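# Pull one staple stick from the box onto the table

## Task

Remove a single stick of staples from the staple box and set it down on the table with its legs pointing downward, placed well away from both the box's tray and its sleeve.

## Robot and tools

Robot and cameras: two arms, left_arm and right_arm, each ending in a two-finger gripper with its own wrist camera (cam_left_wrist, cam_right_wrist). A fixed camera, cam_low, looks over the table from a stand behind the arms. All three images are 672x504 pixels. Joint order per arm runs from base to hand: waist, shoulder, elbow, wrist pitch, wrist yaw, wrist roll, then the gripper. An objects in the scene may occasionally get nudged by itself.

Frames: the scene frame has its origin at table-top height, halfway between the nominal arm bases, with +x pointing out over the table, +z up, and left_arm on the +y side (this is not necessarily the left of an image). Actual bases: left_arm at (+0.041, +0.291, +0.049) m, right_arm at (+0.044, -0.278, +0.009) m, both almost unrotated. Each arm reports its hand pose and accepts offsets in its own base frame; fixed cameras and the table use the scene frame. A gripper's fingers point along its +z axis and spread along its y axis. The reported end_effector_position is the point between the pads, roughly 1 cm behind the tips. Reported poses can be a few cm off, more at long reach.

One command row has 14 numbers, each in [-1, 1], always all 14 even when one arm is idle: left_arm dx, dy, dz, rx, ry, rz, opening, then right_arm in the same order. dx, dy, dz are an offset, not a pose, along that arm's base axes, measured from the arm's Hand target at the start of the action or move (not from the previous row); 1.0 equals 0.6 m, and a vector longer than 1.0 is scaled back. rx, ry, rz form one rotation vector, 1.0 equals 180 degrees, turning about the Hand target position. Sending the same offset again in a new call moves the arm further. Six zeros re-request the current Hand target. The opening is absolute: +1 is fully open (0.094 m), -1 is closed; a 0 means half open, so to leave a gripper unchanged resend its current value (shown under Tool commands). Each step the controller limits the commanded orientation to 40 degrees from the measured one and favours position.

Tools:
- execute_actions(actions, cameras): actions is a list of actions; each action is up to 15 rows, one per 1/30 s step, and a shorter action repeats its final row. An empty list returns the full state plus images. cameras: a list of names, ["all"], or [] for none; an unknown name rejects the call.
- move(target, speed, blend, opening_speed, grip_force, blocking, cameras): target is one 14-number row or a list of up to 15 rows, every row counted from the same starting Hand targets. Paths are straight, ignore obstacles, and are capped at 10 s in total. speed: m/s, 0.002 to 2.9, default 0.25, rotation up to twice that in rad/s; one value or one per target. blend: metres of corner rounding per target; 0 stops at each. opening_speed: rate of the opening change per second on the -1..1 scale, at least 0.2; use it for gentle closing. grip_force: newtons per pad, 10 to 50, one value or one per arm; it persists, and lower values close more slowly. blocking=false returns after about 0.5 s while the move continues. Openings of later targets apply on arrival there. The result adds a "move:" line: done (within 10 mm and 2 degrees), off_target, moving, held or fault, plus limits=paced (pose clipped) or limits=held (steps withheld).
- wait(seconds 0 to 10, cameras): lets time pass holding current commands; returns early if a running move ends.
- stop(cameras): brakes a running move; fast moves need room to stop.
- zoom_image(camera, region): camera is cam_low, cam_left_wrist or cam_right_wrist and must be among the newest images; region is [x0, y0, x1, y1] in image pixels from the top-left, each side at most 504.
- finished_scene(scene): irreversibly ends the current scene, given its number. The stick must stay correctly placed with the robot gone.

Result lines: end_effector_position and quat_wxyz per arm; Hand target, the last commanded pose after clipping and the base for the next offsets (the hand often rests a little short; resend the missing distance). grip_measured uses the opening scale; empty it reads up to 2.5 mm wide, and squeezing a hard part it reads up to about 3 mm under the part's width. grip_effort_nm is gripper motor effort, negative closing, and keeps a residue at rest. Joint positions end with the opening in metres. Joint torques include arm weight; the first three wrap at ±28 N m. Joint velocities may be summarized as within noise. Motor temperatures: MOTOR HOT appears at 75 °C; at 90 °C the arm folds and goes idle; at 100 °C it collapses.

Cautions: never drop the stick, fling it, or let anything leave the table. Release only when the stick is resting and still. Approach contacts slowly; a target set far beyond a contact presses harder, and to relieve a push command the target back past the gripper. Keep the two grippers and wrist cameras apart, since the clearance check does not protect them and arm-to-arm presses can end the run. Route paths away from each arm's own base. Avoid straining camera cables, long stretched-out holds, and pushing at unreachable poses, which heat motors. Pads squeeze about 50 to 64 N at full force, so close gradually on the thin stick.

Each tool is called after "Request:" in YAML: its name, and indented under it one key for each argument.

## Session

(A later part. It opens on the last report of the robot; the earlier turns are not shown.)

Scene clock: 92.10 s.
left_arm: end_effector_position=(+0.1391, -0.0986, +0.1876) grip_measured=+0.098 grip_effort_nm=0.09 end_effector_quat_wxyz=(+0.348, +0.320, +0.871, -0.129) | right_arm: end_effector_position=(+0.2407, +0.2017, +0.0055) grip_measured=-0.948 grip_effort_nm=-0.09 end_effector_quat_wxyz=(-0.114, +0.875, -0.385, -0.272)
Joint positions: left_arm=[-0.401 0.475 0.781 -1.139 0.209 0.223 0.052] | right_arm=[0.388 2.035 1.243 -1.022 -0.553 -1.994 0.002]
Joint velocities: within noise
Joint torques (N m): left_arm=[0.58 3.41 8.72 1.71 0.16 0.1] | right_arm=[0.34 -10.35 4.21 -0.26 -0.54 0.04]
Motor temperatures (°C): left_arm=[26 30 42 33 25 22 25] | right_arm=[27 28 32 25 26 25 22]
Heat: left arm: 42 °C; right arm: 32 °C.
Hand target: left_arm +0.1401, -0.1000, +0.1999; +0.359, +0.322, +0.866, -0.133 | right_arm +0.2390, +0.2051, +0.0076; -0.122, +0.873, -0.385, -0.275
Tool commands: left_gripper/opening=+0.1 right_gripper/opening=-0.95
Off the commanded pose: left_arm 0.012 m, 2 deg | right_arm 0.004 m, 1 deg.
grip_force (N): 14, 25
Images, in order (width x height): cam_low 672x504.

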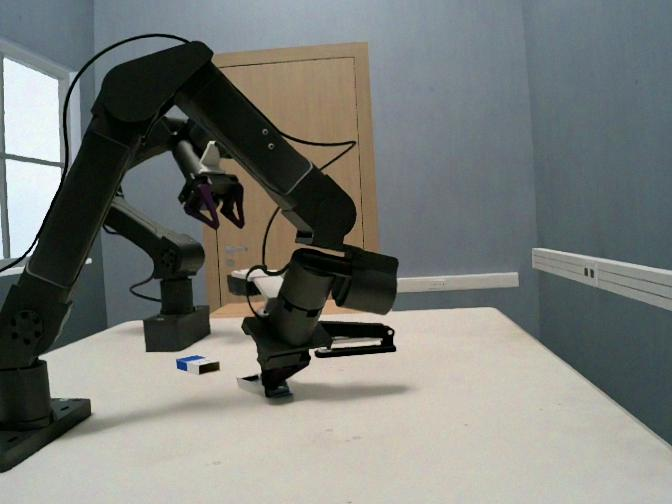

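Request:
move:
  target:
    - [0,0,0,0,0,0,0.1,0,0,0.1,0,0,0,-0.95]
    - [0,0,0,0,0,0,0.1,0.0242,-0.0207,0.115,-0.2150,0.0091,-0.4800,-0.95]
    - [0,0,0,0,0,0,0.1,0.0242,-0.0207,0.0623,-0.2150,0.0091,-0.4800,-0.5]
  speed: [0.08,0.35,0.1]
  blend: [0.005,0.01,0]
  cameras: ["cam_right_wrist","cam_low"]

Scene clock: 97.97 s.
left_arm: end_effector_position=(+0.1391, -0.0986, +0.1876) grip_measured=+0.098 grip_effort_nm=0.09 end_effector_quat_wxyz=(+0.348, +0.320, +0.871, -0.129) | right_arm: end_effector_position=(+0.2517, +0.1901, +0.0473) grip_measured=-0.502 grip_effort_nm=0.11 end_effector_quat_wxyz=(-0.005, -0.366, +0.931, +0.002)
Joint positions: left_arm=[-0.401 0.475 0.781 -1.139 0.209 0.223 0.052] | right_arm=[0.64 1.793 1.237 -1.024 -0.006 -0.108 0.023]
Joint torques (N m): left_arm=[0.58 3.41 8.73 1.71 0.16 0.09] | right_arm=[0.61 -7.88 5.67 0.15 0.05 0.04]
Heat: left arm: 42 °C; right arm: 32 °C.
Hand target: left_arm +0.1401, -0.1000, +0.1999; +0.359, +0.322, +0.866, -0.133 | right_arm +0.2536, +0.1926, +0.0449; +0.000, -0.366, +0.931, +0.000
Off the commanded pose: left_arm 0.012 m, 2 deg | right_arm 0.004 m, 1 deg.
grip_force (N): 14, 25
move: off_target (left_arm)
camera_calibration:
cam_right_wrist: T_world_to_cam=[[0.751878, -0.659169, -0.0132665, -0.0615623], [-0.573127, -0.663417, 0.481044, 0.282222], [-0.32589, -0.354083, -0.876596, 0.306873], [0, 0, 0, 1]] pos_world=[0.308043, 0.255309, 0.132426]
Images, in order (width x height): cam_low 672x504, cam_right_wrist 672x504.

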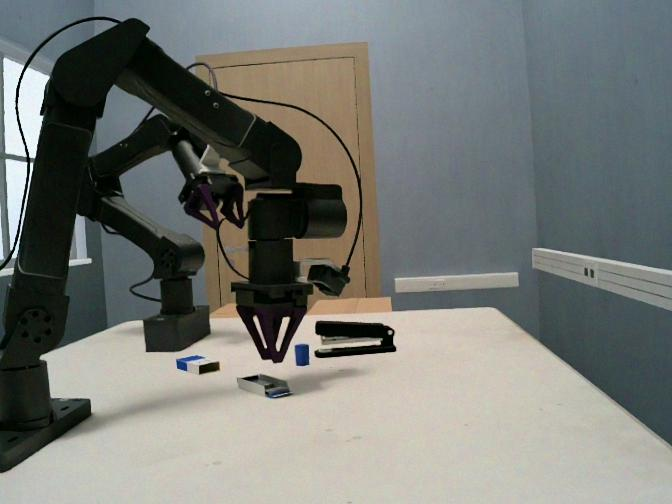

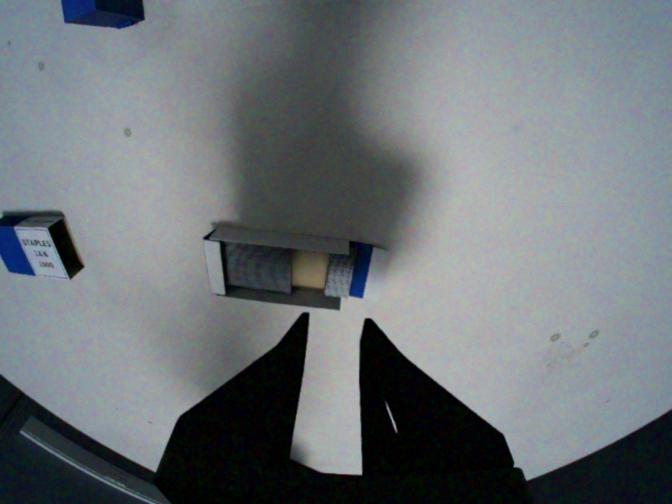

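Request:
zoom_image:
  camera: "cam_right_wrist"
  region: [195, 215, 395, 335]

Request:
zoom_image:
  camera: "cam_low"
  region: [225, 360, 305, 410]

Scaled by 2.520 from the camera's 672x504 image, which has a finer 960x720 frame.

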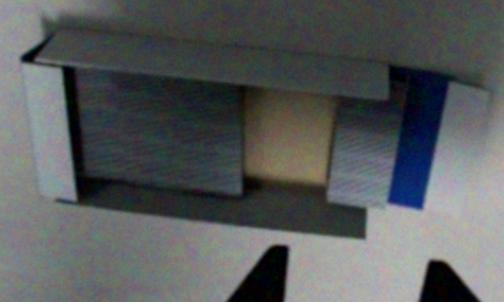

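Scaled by 6.300 from the camera's 672x504 image, which has a finer 960x720 frame.

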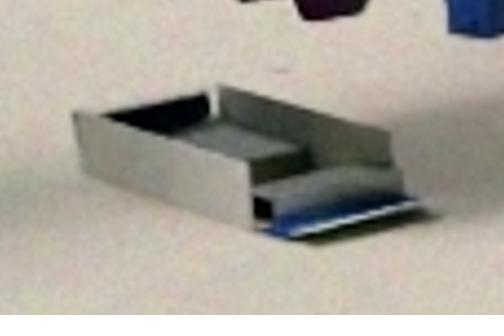

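Request:
move:
  target: [0,0,0,0,0,0,0.1,0.0045,-0.0002,-0.068,0,0,0,-0.5]
  speed: 0.07
  cameras: ["cam_right_wrist","cam_low"]

Scene clock: 100.60 s.
left_arm: end_effector_position=(+0.1391, -0.0986, +0.1876) grip_measured=+0.098 grip_effort_nm=0.09 end_effector_quat_wxyz=(+0.348, +0.320, +0.871, -0.129) | right_arm: end_effector_position=(+0.2541, +0.1919, +0.0074) grip_measured=-0.502 grip_effort_nm=0.11 end_effector_quat_wxyz=(-0.004, -0.366, +0.931, +0.002)
Joint positions: left_arm=[-0.401 0.475 0.781 -1.139 0.209 0.223 0.052] | right_arm=[0.64 1.859 1.151 -0.869 -0.006 -0.108 0.023]
Joint torques (N m): left_arm=[0.58 3.43 8.72 1.72 0.16 0.09] | right_arm=[0.1 -7.98 5.24 0.16 0.05 -0.01]
Heat: left arm: 42 °C; right arm: 32 °C.
Hand target: left_arm +0.1401, -0.1000, +0.1999; +0.359, +0.322, +0.866, -0.133 | right_arm +0.2563, +0.1925, +0.0040; +0.000, -0.366, +0.931, +0.000
Off the commanded pose: left_arm 0.012 m, 2 deg | right_arm 0.004 m, 1 deg.
grip_force (N): 14, 25
move: off_target (left_arm)
camera_calibration:
cam_right_wrist: T_world_to_cam=[[0.751924, -0.659129, -0.0125929, -0.0627751], [-0.574304, -0.664297, 0.478419, 0.304436], [-0.323705, -0.352503, -0.878041, 0.272486], [0, 0, 0, 1]] pos_world=[0.310246, 0.256911, 0.0928159]
Images, in order (width x height): cam_low 672x504, cam_right_wrist 672x504.

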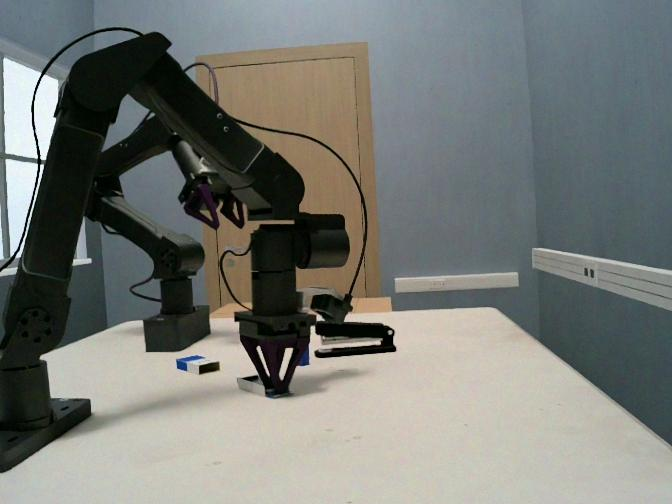

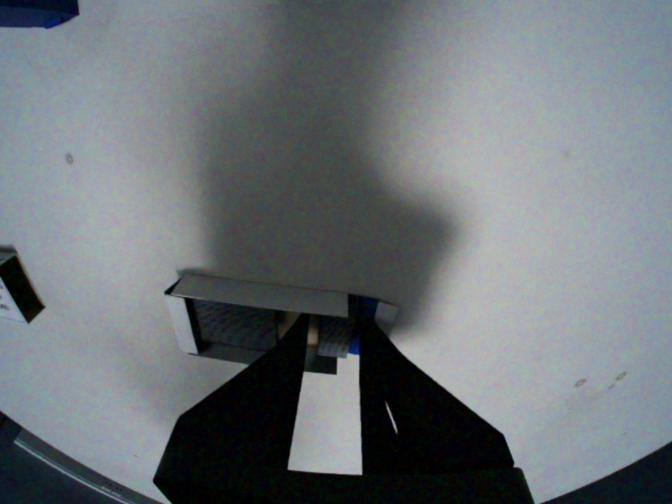

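Request:
zoom_image:
  camera: "cam_right_wrist"
  region: [255, 275, 425, 385]

Request:
zoom_image:
  camera: "cam_low"
  region: [225, 350, 325, 410]

Scaled by 2.965 from the camera's 672x504 image, which has a finer 960x720 frame.

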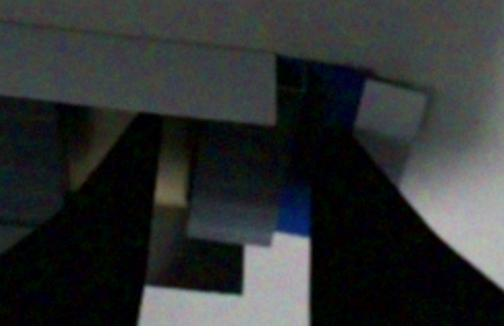

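Scaled by 5.040 from the camera's 672x504 image, which has a finer 960x720 frame.

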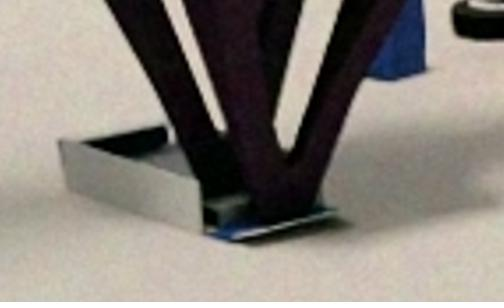

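Request:
move:
  target: [0,0,0,0,0,0,0.1,0,0,-0.0062,0,0,0,-0.5]
  speed: 0.03
  cameras: []

Scene clock: 101.73 s.
left_arm: end_effector_position=(+0.1391, -0.0986, +0.1876) grip_measured=+0.098 grip_effort_nm=0.09 end_effector_quat_wxyz=(+0.348, +0.320, +0.871, -0.129) | right_arm: end_effector_position=(+0.2550, +0.1924, +0.0052) grip_measured=-0.502 grip_effort_nm=0.11 end_effector_quat_wxyz=(-0.002, -0.366, +0.931, +0.002)
Joint positions: left_arm=[-0.401 0.475 0.781 -1.139 0.209 0.223 0.052] | right_arm=[0.64 1.862 1.146 -0.856 -0.006 -0.108 0.023]
Joint torques (N m): left_arm=[0.58 3.41 8.72 1.72 0.16 0.09] | right_arm=[0.1 -7.75 5.05 0.17 0.05 -0.01]
Heat: left arm: 42 °C; right arm: 32 °C.
Hand target: left_arm +0.1401, -0.1000, +0.1999; +0.359, +0.322, +0.866, -0.133 | right_arm +0.2564, +0.1925, +0.0005; +0.000, -0.366, +0.931, +0.000
Off the commanded pose: left_arm 0.012 m, 2 deg | right_arm 0.005 m, 0 deg.
grip_force (N): 14, 25
move: off_target (left_arm)
No camera images: "cameras" was empty.

Request:
move:
  target: [0,0,0,0,0,0,0.1,0,0,0,0,0,0,-0.82]
  speed: 0.03
  opening_speed: 0.3
  grip_force: [14, 14]
  cameras: ["cam_right_wrist","cam_low"]

Scene clock: 103.23 s.
left_arm: end_effector_position=(+0.1391, -0.0986, +0.1876) grip_measured=+0.098 grip_effort_nm=0.09 end_effector_quat_wxyz=(+0.348, +0.320, +0.871, -0.129) | right_arm: end_effector_position=(+0.2553, +0.1924, +0.0052) grip_measured=-0.721 grip_effort_nm=-0.34 end_effector_quat_wxyz=(-0.001, -0.366, +0.931, +0.002)
Joint positions: left_arm=[-0.401 0.475 0.781 -1.139 0.209 0.223 0.052] | right_arm=[0.64 1.862 1.146 -0.855 -0.004 -0.108 0.013]
Joint torques (N m): left_arm=[0.58 3.43 8.73 1.72 0.16 0.1] | right_arm=[0.09 -7.75 5.03 0.16 0.03 -0.01]
Heat: left arm: 42 °C; right arm: 32 °C.
Hand target: left_arm +0.1401, -0.1000, +0.1999; +0.359, +0.322, +0.866, -0.133 | right_arm +0.2563, +0.1925, +0.0005; +0.000, -0.366, +0.931, +0.000
Off the commanded pose: left_arm 0.012 m, 2 deg | right_arm 0.005 m, 0 deg.
grip_force (N): 14, 14
move: off_target (left_arm)
camera_calibration:
cam_right_wrist: T_world_to_cam=[[0.751947, -0.65915, -0.00986568, -0.063313], [-0.576973, -0.665292, 0.473803, 0.307484], [-0.318871, -0.350582, -0.880576, 0.269493], [0, 0, 0, 1]] pos_world=[0.310951, 0.257313, 0.090997]
Images, in order (width x height): cam_low 672x504, cam_right_wrist 672x504.

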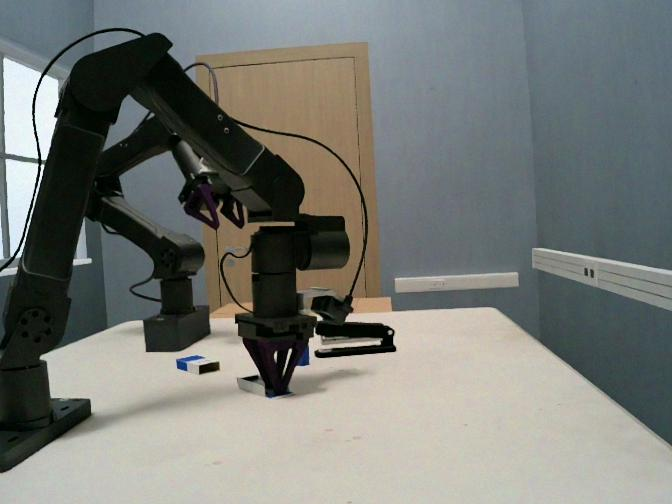

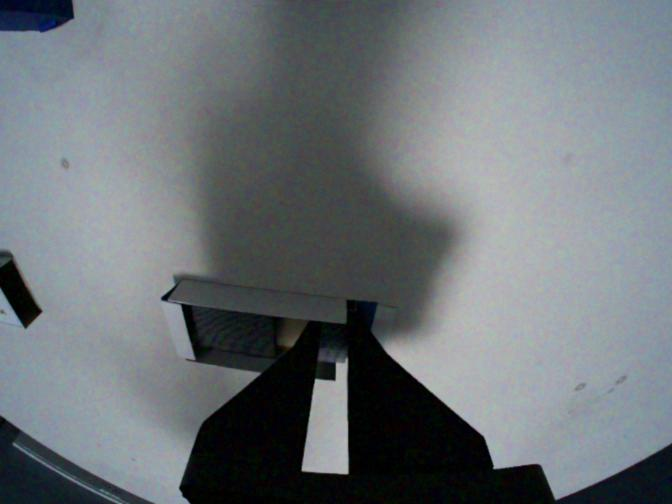

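Request:
move:
  target: [0,0,0,0,0,0,0.1,0,0,0.12,0,0,0,-0.82]
  speed: 0.06
  cameras: ["cam_right_wrist","cam_low"]

Scene clock: 105.30 s.
left_arm: end_effector_position=(+0.1391, -0.0986, +0.1876) grip_measured=+0.098 grip_effort_nm=0.09 end_effector_quat_wxyz=(+0.348, +0.320, +0.871, -0.129) | right_arm: end_effector_position=(+0.2500, +0.1885, +0.0579) grip_measured=-0.721 grip_effort_nm=-0.36 end_effector_quat_wxyz=(-0.022, -0.366, +0.931, -0.004)
Joint positions: left_arm=[-0.401 0.475 0.781 -1.139 0.209 0.223 0.052] | right_arm=[0.64 1.806 1.296 -1.106 -0.004 -0.108 0.013]
Joint torques (N m): left_arm=[0.58 3.43 8.73 1.71 0.16 0.09] | right_arm=[0.12 -11.03 8.01 -0.2 0.02 -0.01]
Heat: left arm: 42 °C; right arm: 32 °C.
Hand target: left_arm +0.1401, -0.1000, +0.1999; +0.359, +0.322, +0.866, -0.133 | right_arm +0.2564, +0.1925, +0.0725; +0.000, -0.366, +0.931, +0.000
Off the commanded pose: left_arm 0.012 m, 2 deg | right_arm 0.016 m, 3 deg.
grip_force (N): 14, 14
move: off_target (left_arm, right_arm)
camera_calibration:
cam_right_wrist: T_world_to_cam=[[0.751472, -0.659488, -0.0191186, -0.060758], [-0.559459, -0.652315, 0.511363, 0.267829], [-0.349709, -0.373578, -0.859152, 0.323758], [0, 0, 0, 1]] pos_world=[0.308718, 0.255589, 0.140038]
Images, in order (width x height): cam_low 672x504, cam_right_wrist 672x504.

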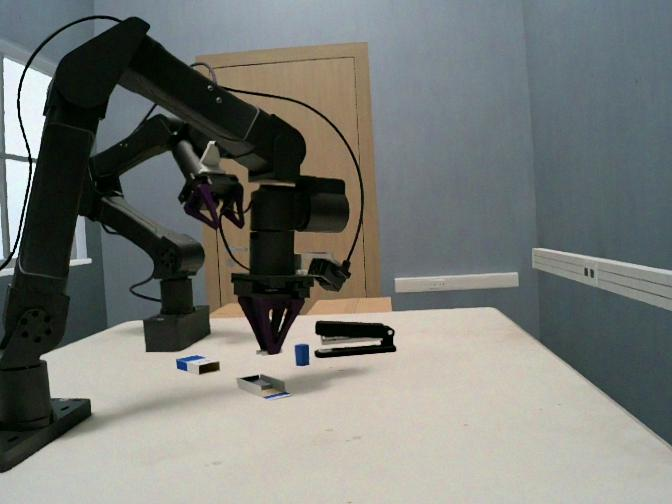

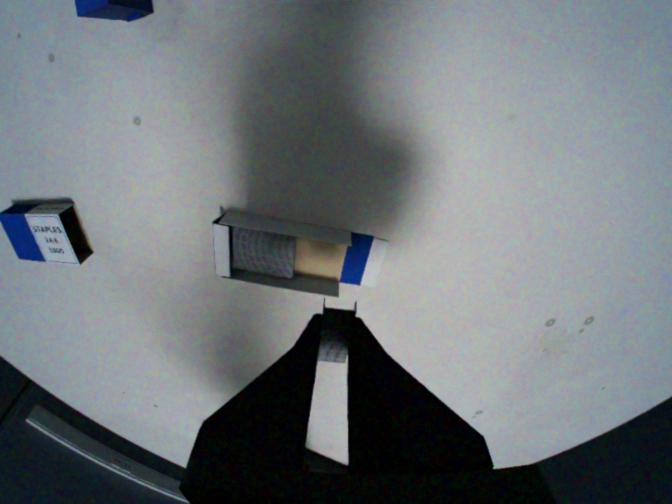

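Request:
zoom_image:
  camera: "cam_right_wrist"
  region: [290, 280, 390, 380]

Request:
zoom_image:
  camera: "cam_low"
  region: [225, 335, 325, 410]

Scaled by 5.040 from the camera's 672x504 image, which has a finer 960x720 frame.

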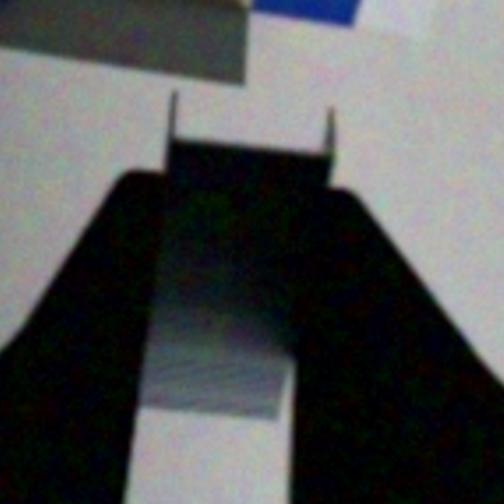

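Scaled by 5.040 from the camera's 672x504 image, which has a finer 960x720 frame.

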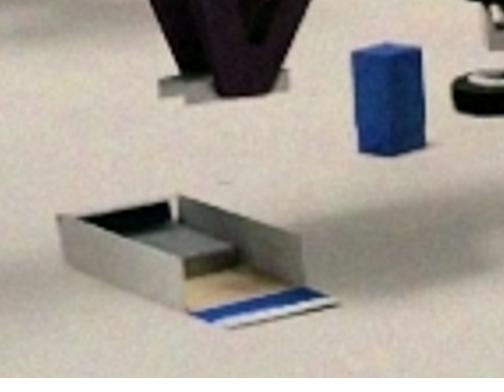

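Request:
move:
  target:
    - [0,0,0,0,0,0,0.1,0.0227,-0.2875,0.03,0,0,0,-0.82]
    - [0,0,0,0,0,0,0.1,0.0227,-0.2875,-0.0708,0,0,0,-0.82]
    - [0,0,0,0,0,0,0.1,0.0227,-0.2875,-0.1,0,0,0,-0.82]
  speed: [0.2,0.12,0.05]
  blend: [0.01,0.01,0]
  cameras: ["cam_right_wrist","cam_low"]

Scene clock: 108.50 s.
left_arm: end_effector_position=(+0.1391, -0.0986, +0.1876) grip_measured=+0.098 grip_effort_nm=0.09 end_effector_quat_wxyz=(+0.348, +0.320, +0.871, -0.129) | right_arm: end_effector_position=(+0.2689, +0.0193, +0.0156) grip_measured=-0.721 grip_effort_nm=-0.36 end_effector_quat_wxyz=(-0.002, -0.365, +0.931, -0.004)
Joint positions: left_arm=[-0.401 0.475 0.781 -1.139 0.209 0.223 0.052] | right_arm=[0.074 1.669 0.955 -0.859 0.009 -0.673 0.013]
Joint torques (N m): left_arm=[0.59 3.41 8.72 1.72 0.16 0.09] | right_arm=[-0.27 -6.17 5.14 0.14 -0.11 -0.08]
Heat: left arm: 42 °C; right arm: 32 °C.
Hand target: left_arm +0.1401, -0.1000, +0.1999; +0.359, +0.322, +0.866, -0.133 | right_arm +0.2700, +0.0200, +0.0124; +0.000, -0.366, +0.931, +0.000
Off the commanded pose: left_arm 0.012 m, 2 deg | right_arm 0.003 m, 1 deg.
grip_force (N): 14, 14
move: off_target (left_arm); blend cut to 0.0088 m at target 2
camera_calibration:
cam_right_wrist: T_world_to_cam=[[0.750461, -0.660914, -0.00103031, -0.187209], [-0.579081, -0.65829, 0.480956, 0.195529], [-0.318549, -0.360342, -0.876744, 0.222351], [0, 0, 0, 1]] pos_world=[0.324549, 0.0851079, 0.100711]
Images, in order (width x height): cam_low 672x504, cam_right_wrist 672x504.

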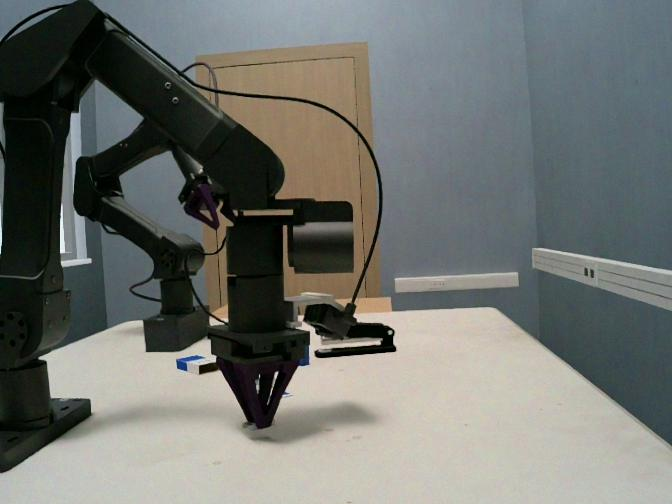

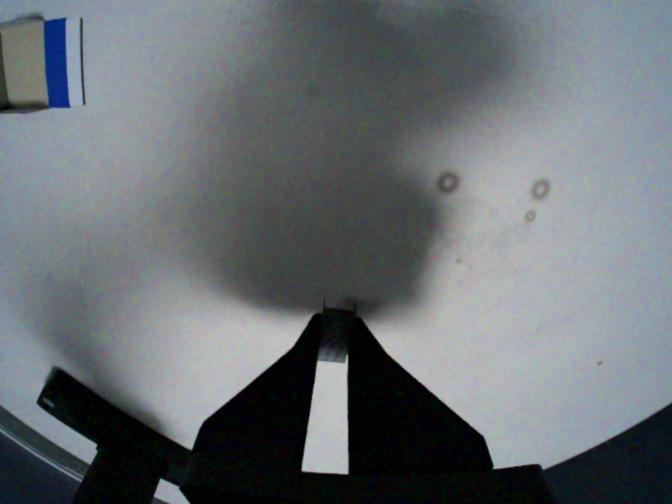

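Request:
move:
  target: [0,0,0,0,0,0,0.1,0,0,-0.0145,0,0,0,-0.82]
  speed: 0.03
  cameras: ["cam_right_wrist","cam_low"]

Request:
zoom_image:
  camera: "cam_low"
  region: [220, 390, 300, 440]

Scene clock: 109.63 s.
left_arm: end_effector_position=(+0.1391, -0.0986, +0.1876) grip_measured=+0.098 grip_effort_nm=0.09 end_effector_quat_wxyz=(+0.348, +0.320, +0.871, -0.129) | right_arm: end_effector_position=(+0.2694, +0.0194, +0.0073) grip_measured=-0.721 grip_effort_nm=-0.36 end_effector_quat_wxyz=(-0.001, -0.365, +0.931, -0.004)
Joint positions: left_arm=[-0.401 0.475 0.781 -1.139 0.209 0.223 0.052] | right_arm=[0.074 1.685 0.936 -0.822 0.009 -0.673 0.013]
Joint torques (N m): left_arm=[0.58 3.41 8.73 1.72 0.16 0.09] | right_arm=[-0.27 -6.16 4.97 0.15 -0.11 -0.08]
Heat: left arm: 42 °C; right arm: 32 °C.
Hand target: left_arm +0.1401, -0.1000, +0.1999; +0.359, +0.322, +0.866, -0.133 | right_arm +0.2700, +0.0200, +0.0038; +0.000, -0.366, +0.931, +0.000
Off the commanded pose: left_arm 0.012 m, 2 deg | right_arm 0.004 m, 0 deg.
grip_force (N): 14, 14
move: off_target (left_arm)
camera_calibration:
cam_right_wrist: T_world_to_cam=[[0.750476, -0.660898, 0.000257716, -0.187644], [-0.579954, -0.658374, 0.479789, 0.200058], [-0.316922, -0.36022, -0.877384, 0.214892], [0, 0, 0, 1]] pos_world=[0.324951, 0.085108, 0.0926056]
Images, in order (width x height): cam_low 672x504, cam_right_wrist 672x504.

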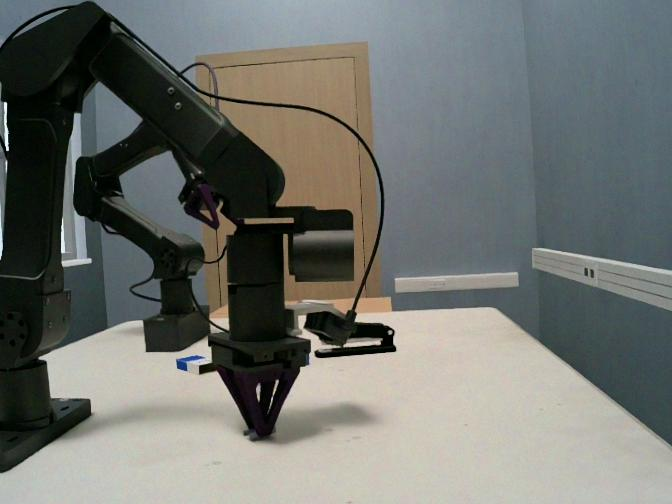

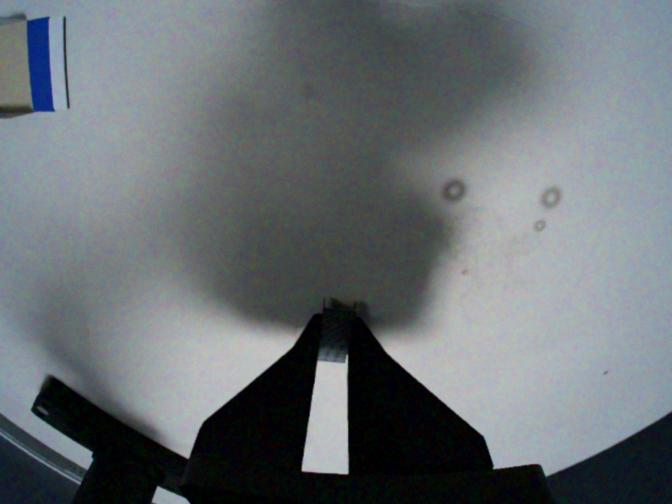

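Scaled by 6.300 from the camera's 672x504 image, which has a finer 960x720 frame.

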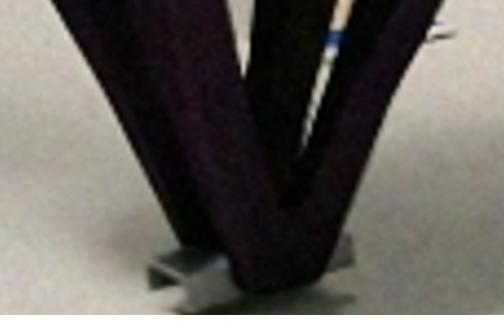

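Request:
move:
  target: [0,0,0,0,0,0,0.1,0,0,-0.0075,0,0,0,-0.82]
  speed: 0.02
  cameras: ["cam_right_wrist","cam_low"]

Request:
zoom_image:
  camera: "cam_low"
  region: [220, 390, 300, 440]

Scene clock: 110.57 s.
left_arm: end_effector_position=(+0.1391, -0.0986, +0.1876) grip_measured=+0.098 grip_effort_nm=0.09 end_effector_quat_wxyz=(+0.348, +0.320, +0.871, -0.129) | right_arm: end_effector_position=(+0.2690, +0.0193, +0.0038) grip_measured=-0.721 grip_effort_nm=-0.36 end_effector_quat_wxyz=(-0.002, -0.365, +0.931, -0.004)
Joint positions: left_arm=[-0.401 0.475 0.781 -1.139 0.209 0.223 0.052] | right_arm=[0.074 1.693 0.928 -0.808 0.009 -0.673 0.013]
Joint torques (N m): left_arm=[0.58 3.43 8.72 1.72 0.16 0.09] | right_arm=[-0.27 -5.98 4.78 0.2 -0.11 -0.08]
Heat: left arm: 42 °C; right arm: 32 °C.
Hand target: left_arm +0.1401, -0.1000, +0.1999; +0.359, +0.322, +0.866, -0.133 | right_arm +0.2699, +0.0200, -0.0008; +0.000, -0.366, +0.931, +0.000
Off the commanded pose: left_arm 0.012 m, 2 deg | right_arm 0.005 m, 1 deg.
grip_force (N): 14, 14
move: off_target (left_arm)
camera_calibration:
cam_right_wrist: T_world_to_cam=[[0.750484, -0.660888, -0.000792036, -0.187327], [-0.579215, -0.658315, 0.480761, 0.201325], [-0.318251, -0.360345, -0.876851, 0.211949], [0, 0, 0, 1]] pos_world=[0.32465, 0.0851078, 0.0889101]
Images, in order (width x height): cam_low 672x504, cam_right_wrist 672x504.

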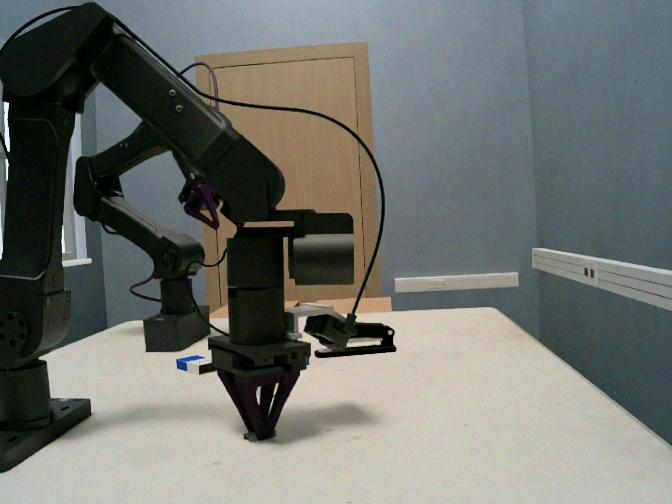

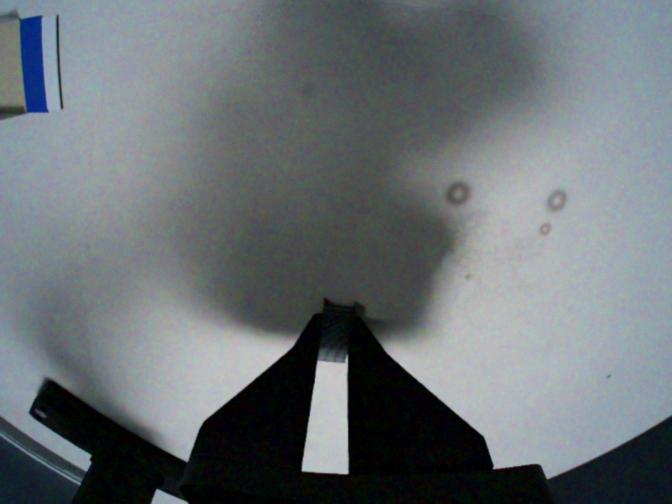

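Scaled by 6.300 from the camera's 672x504 image, which has a finer 960x720 frame.

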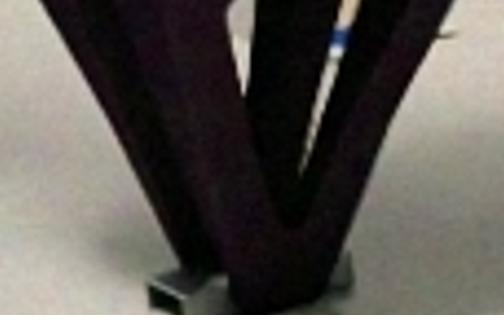

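Request:
zoom_image:
  camera: "cam_right_wrist"
  region: [300, 280, 380, 380]

Request:
zoom_image:
  camera: "cam_low"
  region: [235, 420, 285, 450]

Scaled by 5.040 from the camera's 672x504 image, which has a finer 960x720 frame.

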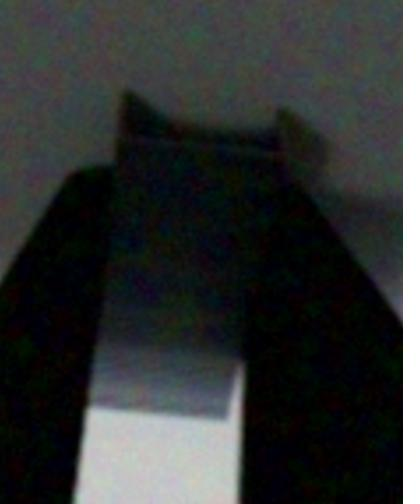

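Scaled by 10.080 from the camera's 672x504 image, which has a finer 960x720 frame.

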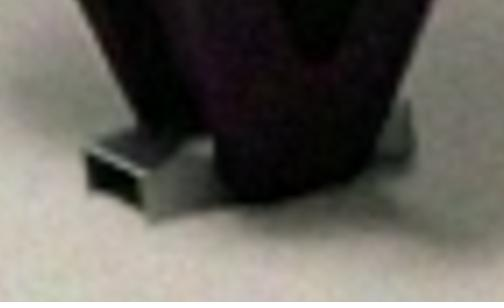

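Request:
move:
  target:
    - [0,0,0,0,0,0,0.1,0,0,0.005,0,0,0,-0.5]
    - [0,0,0,0,0,0,0.1,0,0,0.15,0,0,0,-0.5]
  speed: [0.03,0.1]
  opening_speed: 0.25
  cameras: ["all"]

Request:
zoom_image:
  camera: "cam_low"
  region: [220, 350, 320, 450]

Request:
zoom_image:
  camera: "cam_low"
  region: [235, 420, 285, 450]

Scene clock: 115.70 s.
left_arm: end_effector_position=(+0.1391, -0.0986, +0.1876) grip_measured=+0.098 grip_effort_nm=0.09 end_effector_quat_wxyz=(+0.348, +0.320, +0.871, -0.129) | right_arm: end_effector_position=(+0.2646, +0.0190, +0.0779) grip_measured=-0.502 grip_effort_nm=0.11 end_effector_quat_wxyz=(-0.018, -0.365, +0.931, +0.001)
Joint positions: left_arm=[-0.401 0.475 0.781 -1.139 0.209 0.223 0.052] | right_arm=[0.074 1.6 1.144 -1.149 0.009 -0.673 0.023]
Joint torques (N m): left_arm=[0.58 3.41 8.72 1.72 0.16 0.09] | right_arm=[-0.27 -8.51 8.01 -0.15 -0.11 -0.08]
Heat: left arm: 42 °C; right arm: 32 °C.
Hand target: left_arm +0.1401, -0.1000, +0.1999; +0.359, +0.322, +0.866, -0.133 | right_arm +0.2699, +0.0200, +0.0892; +0.000, -0.366, +0.931, +0.000
Off the commanded pose: left_arm 0.012 m, 2 deg | right_arm 0.012 m, 2 deg.
grip_force (N): 14, 14
move: off_target (left_arm, right_arm)
camera_calibration:
cam_left_wrist: T_world_to_cam=[[-0.568024, -0.818578, 0.0853205, -0.0208039], [-0.806572, 0.53306, -0.255518, 0.246473], [0.16368, -0.213957, -0.963032, 0.257744], [0, 0, 0, 1]] pos_world=[0.144793, -0.0932683, 0.312969]
cam_right_wrist: T_world_to_cam=[[0.750347, -0.660626, -0.0234945, -0.182436], [-0.563092, -0.657376, 0.500784, 0.15709], [-0.346275, -0.362532, -0.865254, 0.282068], [0, 0, 0, 1]] pos_world=[0.32302, 0.0850045, 0.161106]

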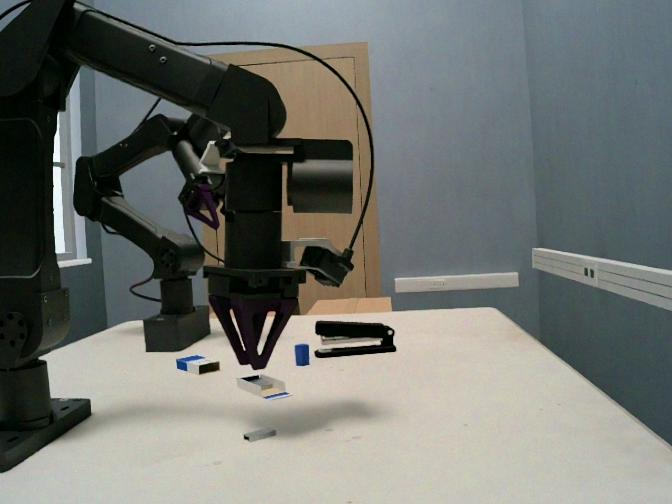

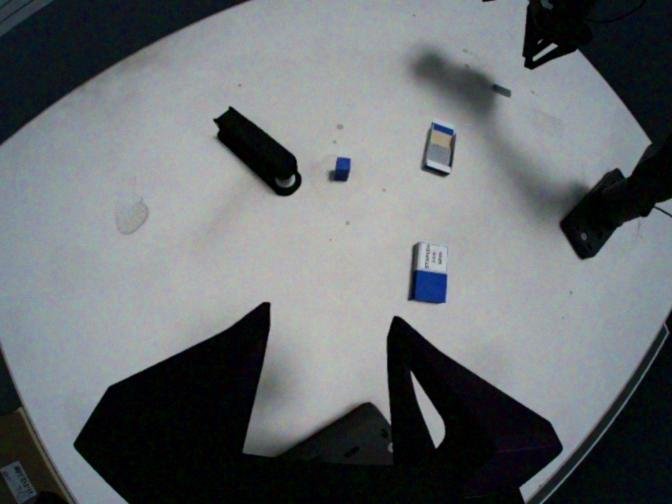

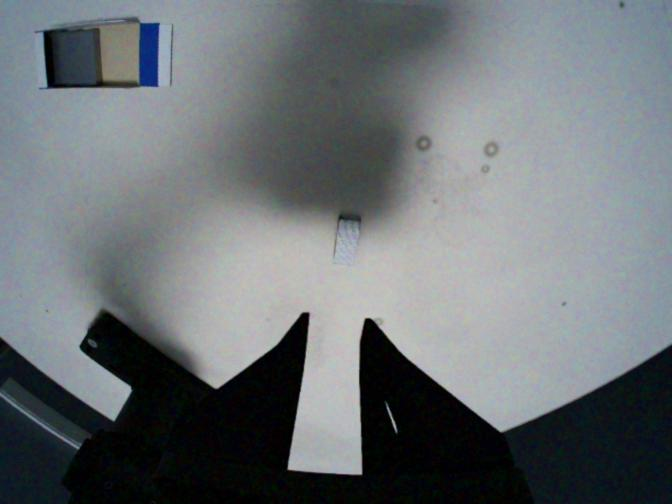

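Scaled by 5.040 from the camera's 672x504 image, which has a finer 960x720 frame.

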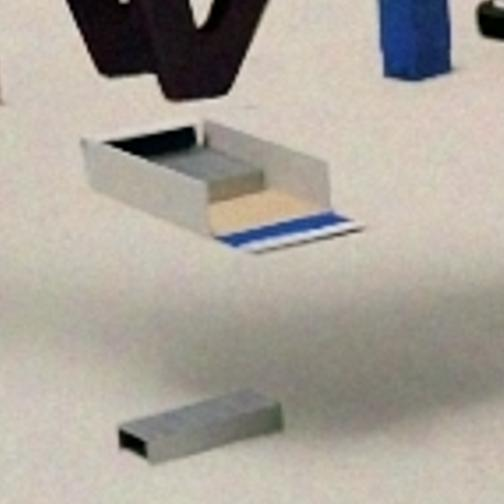

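Scaled by 10.080 from the camera's 672x504 image, which has a finer 960x720 frame.

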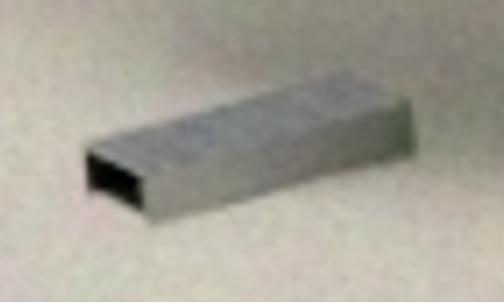

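Request:
finished_scene:
  scene: 2

The scene is finished: the task was done.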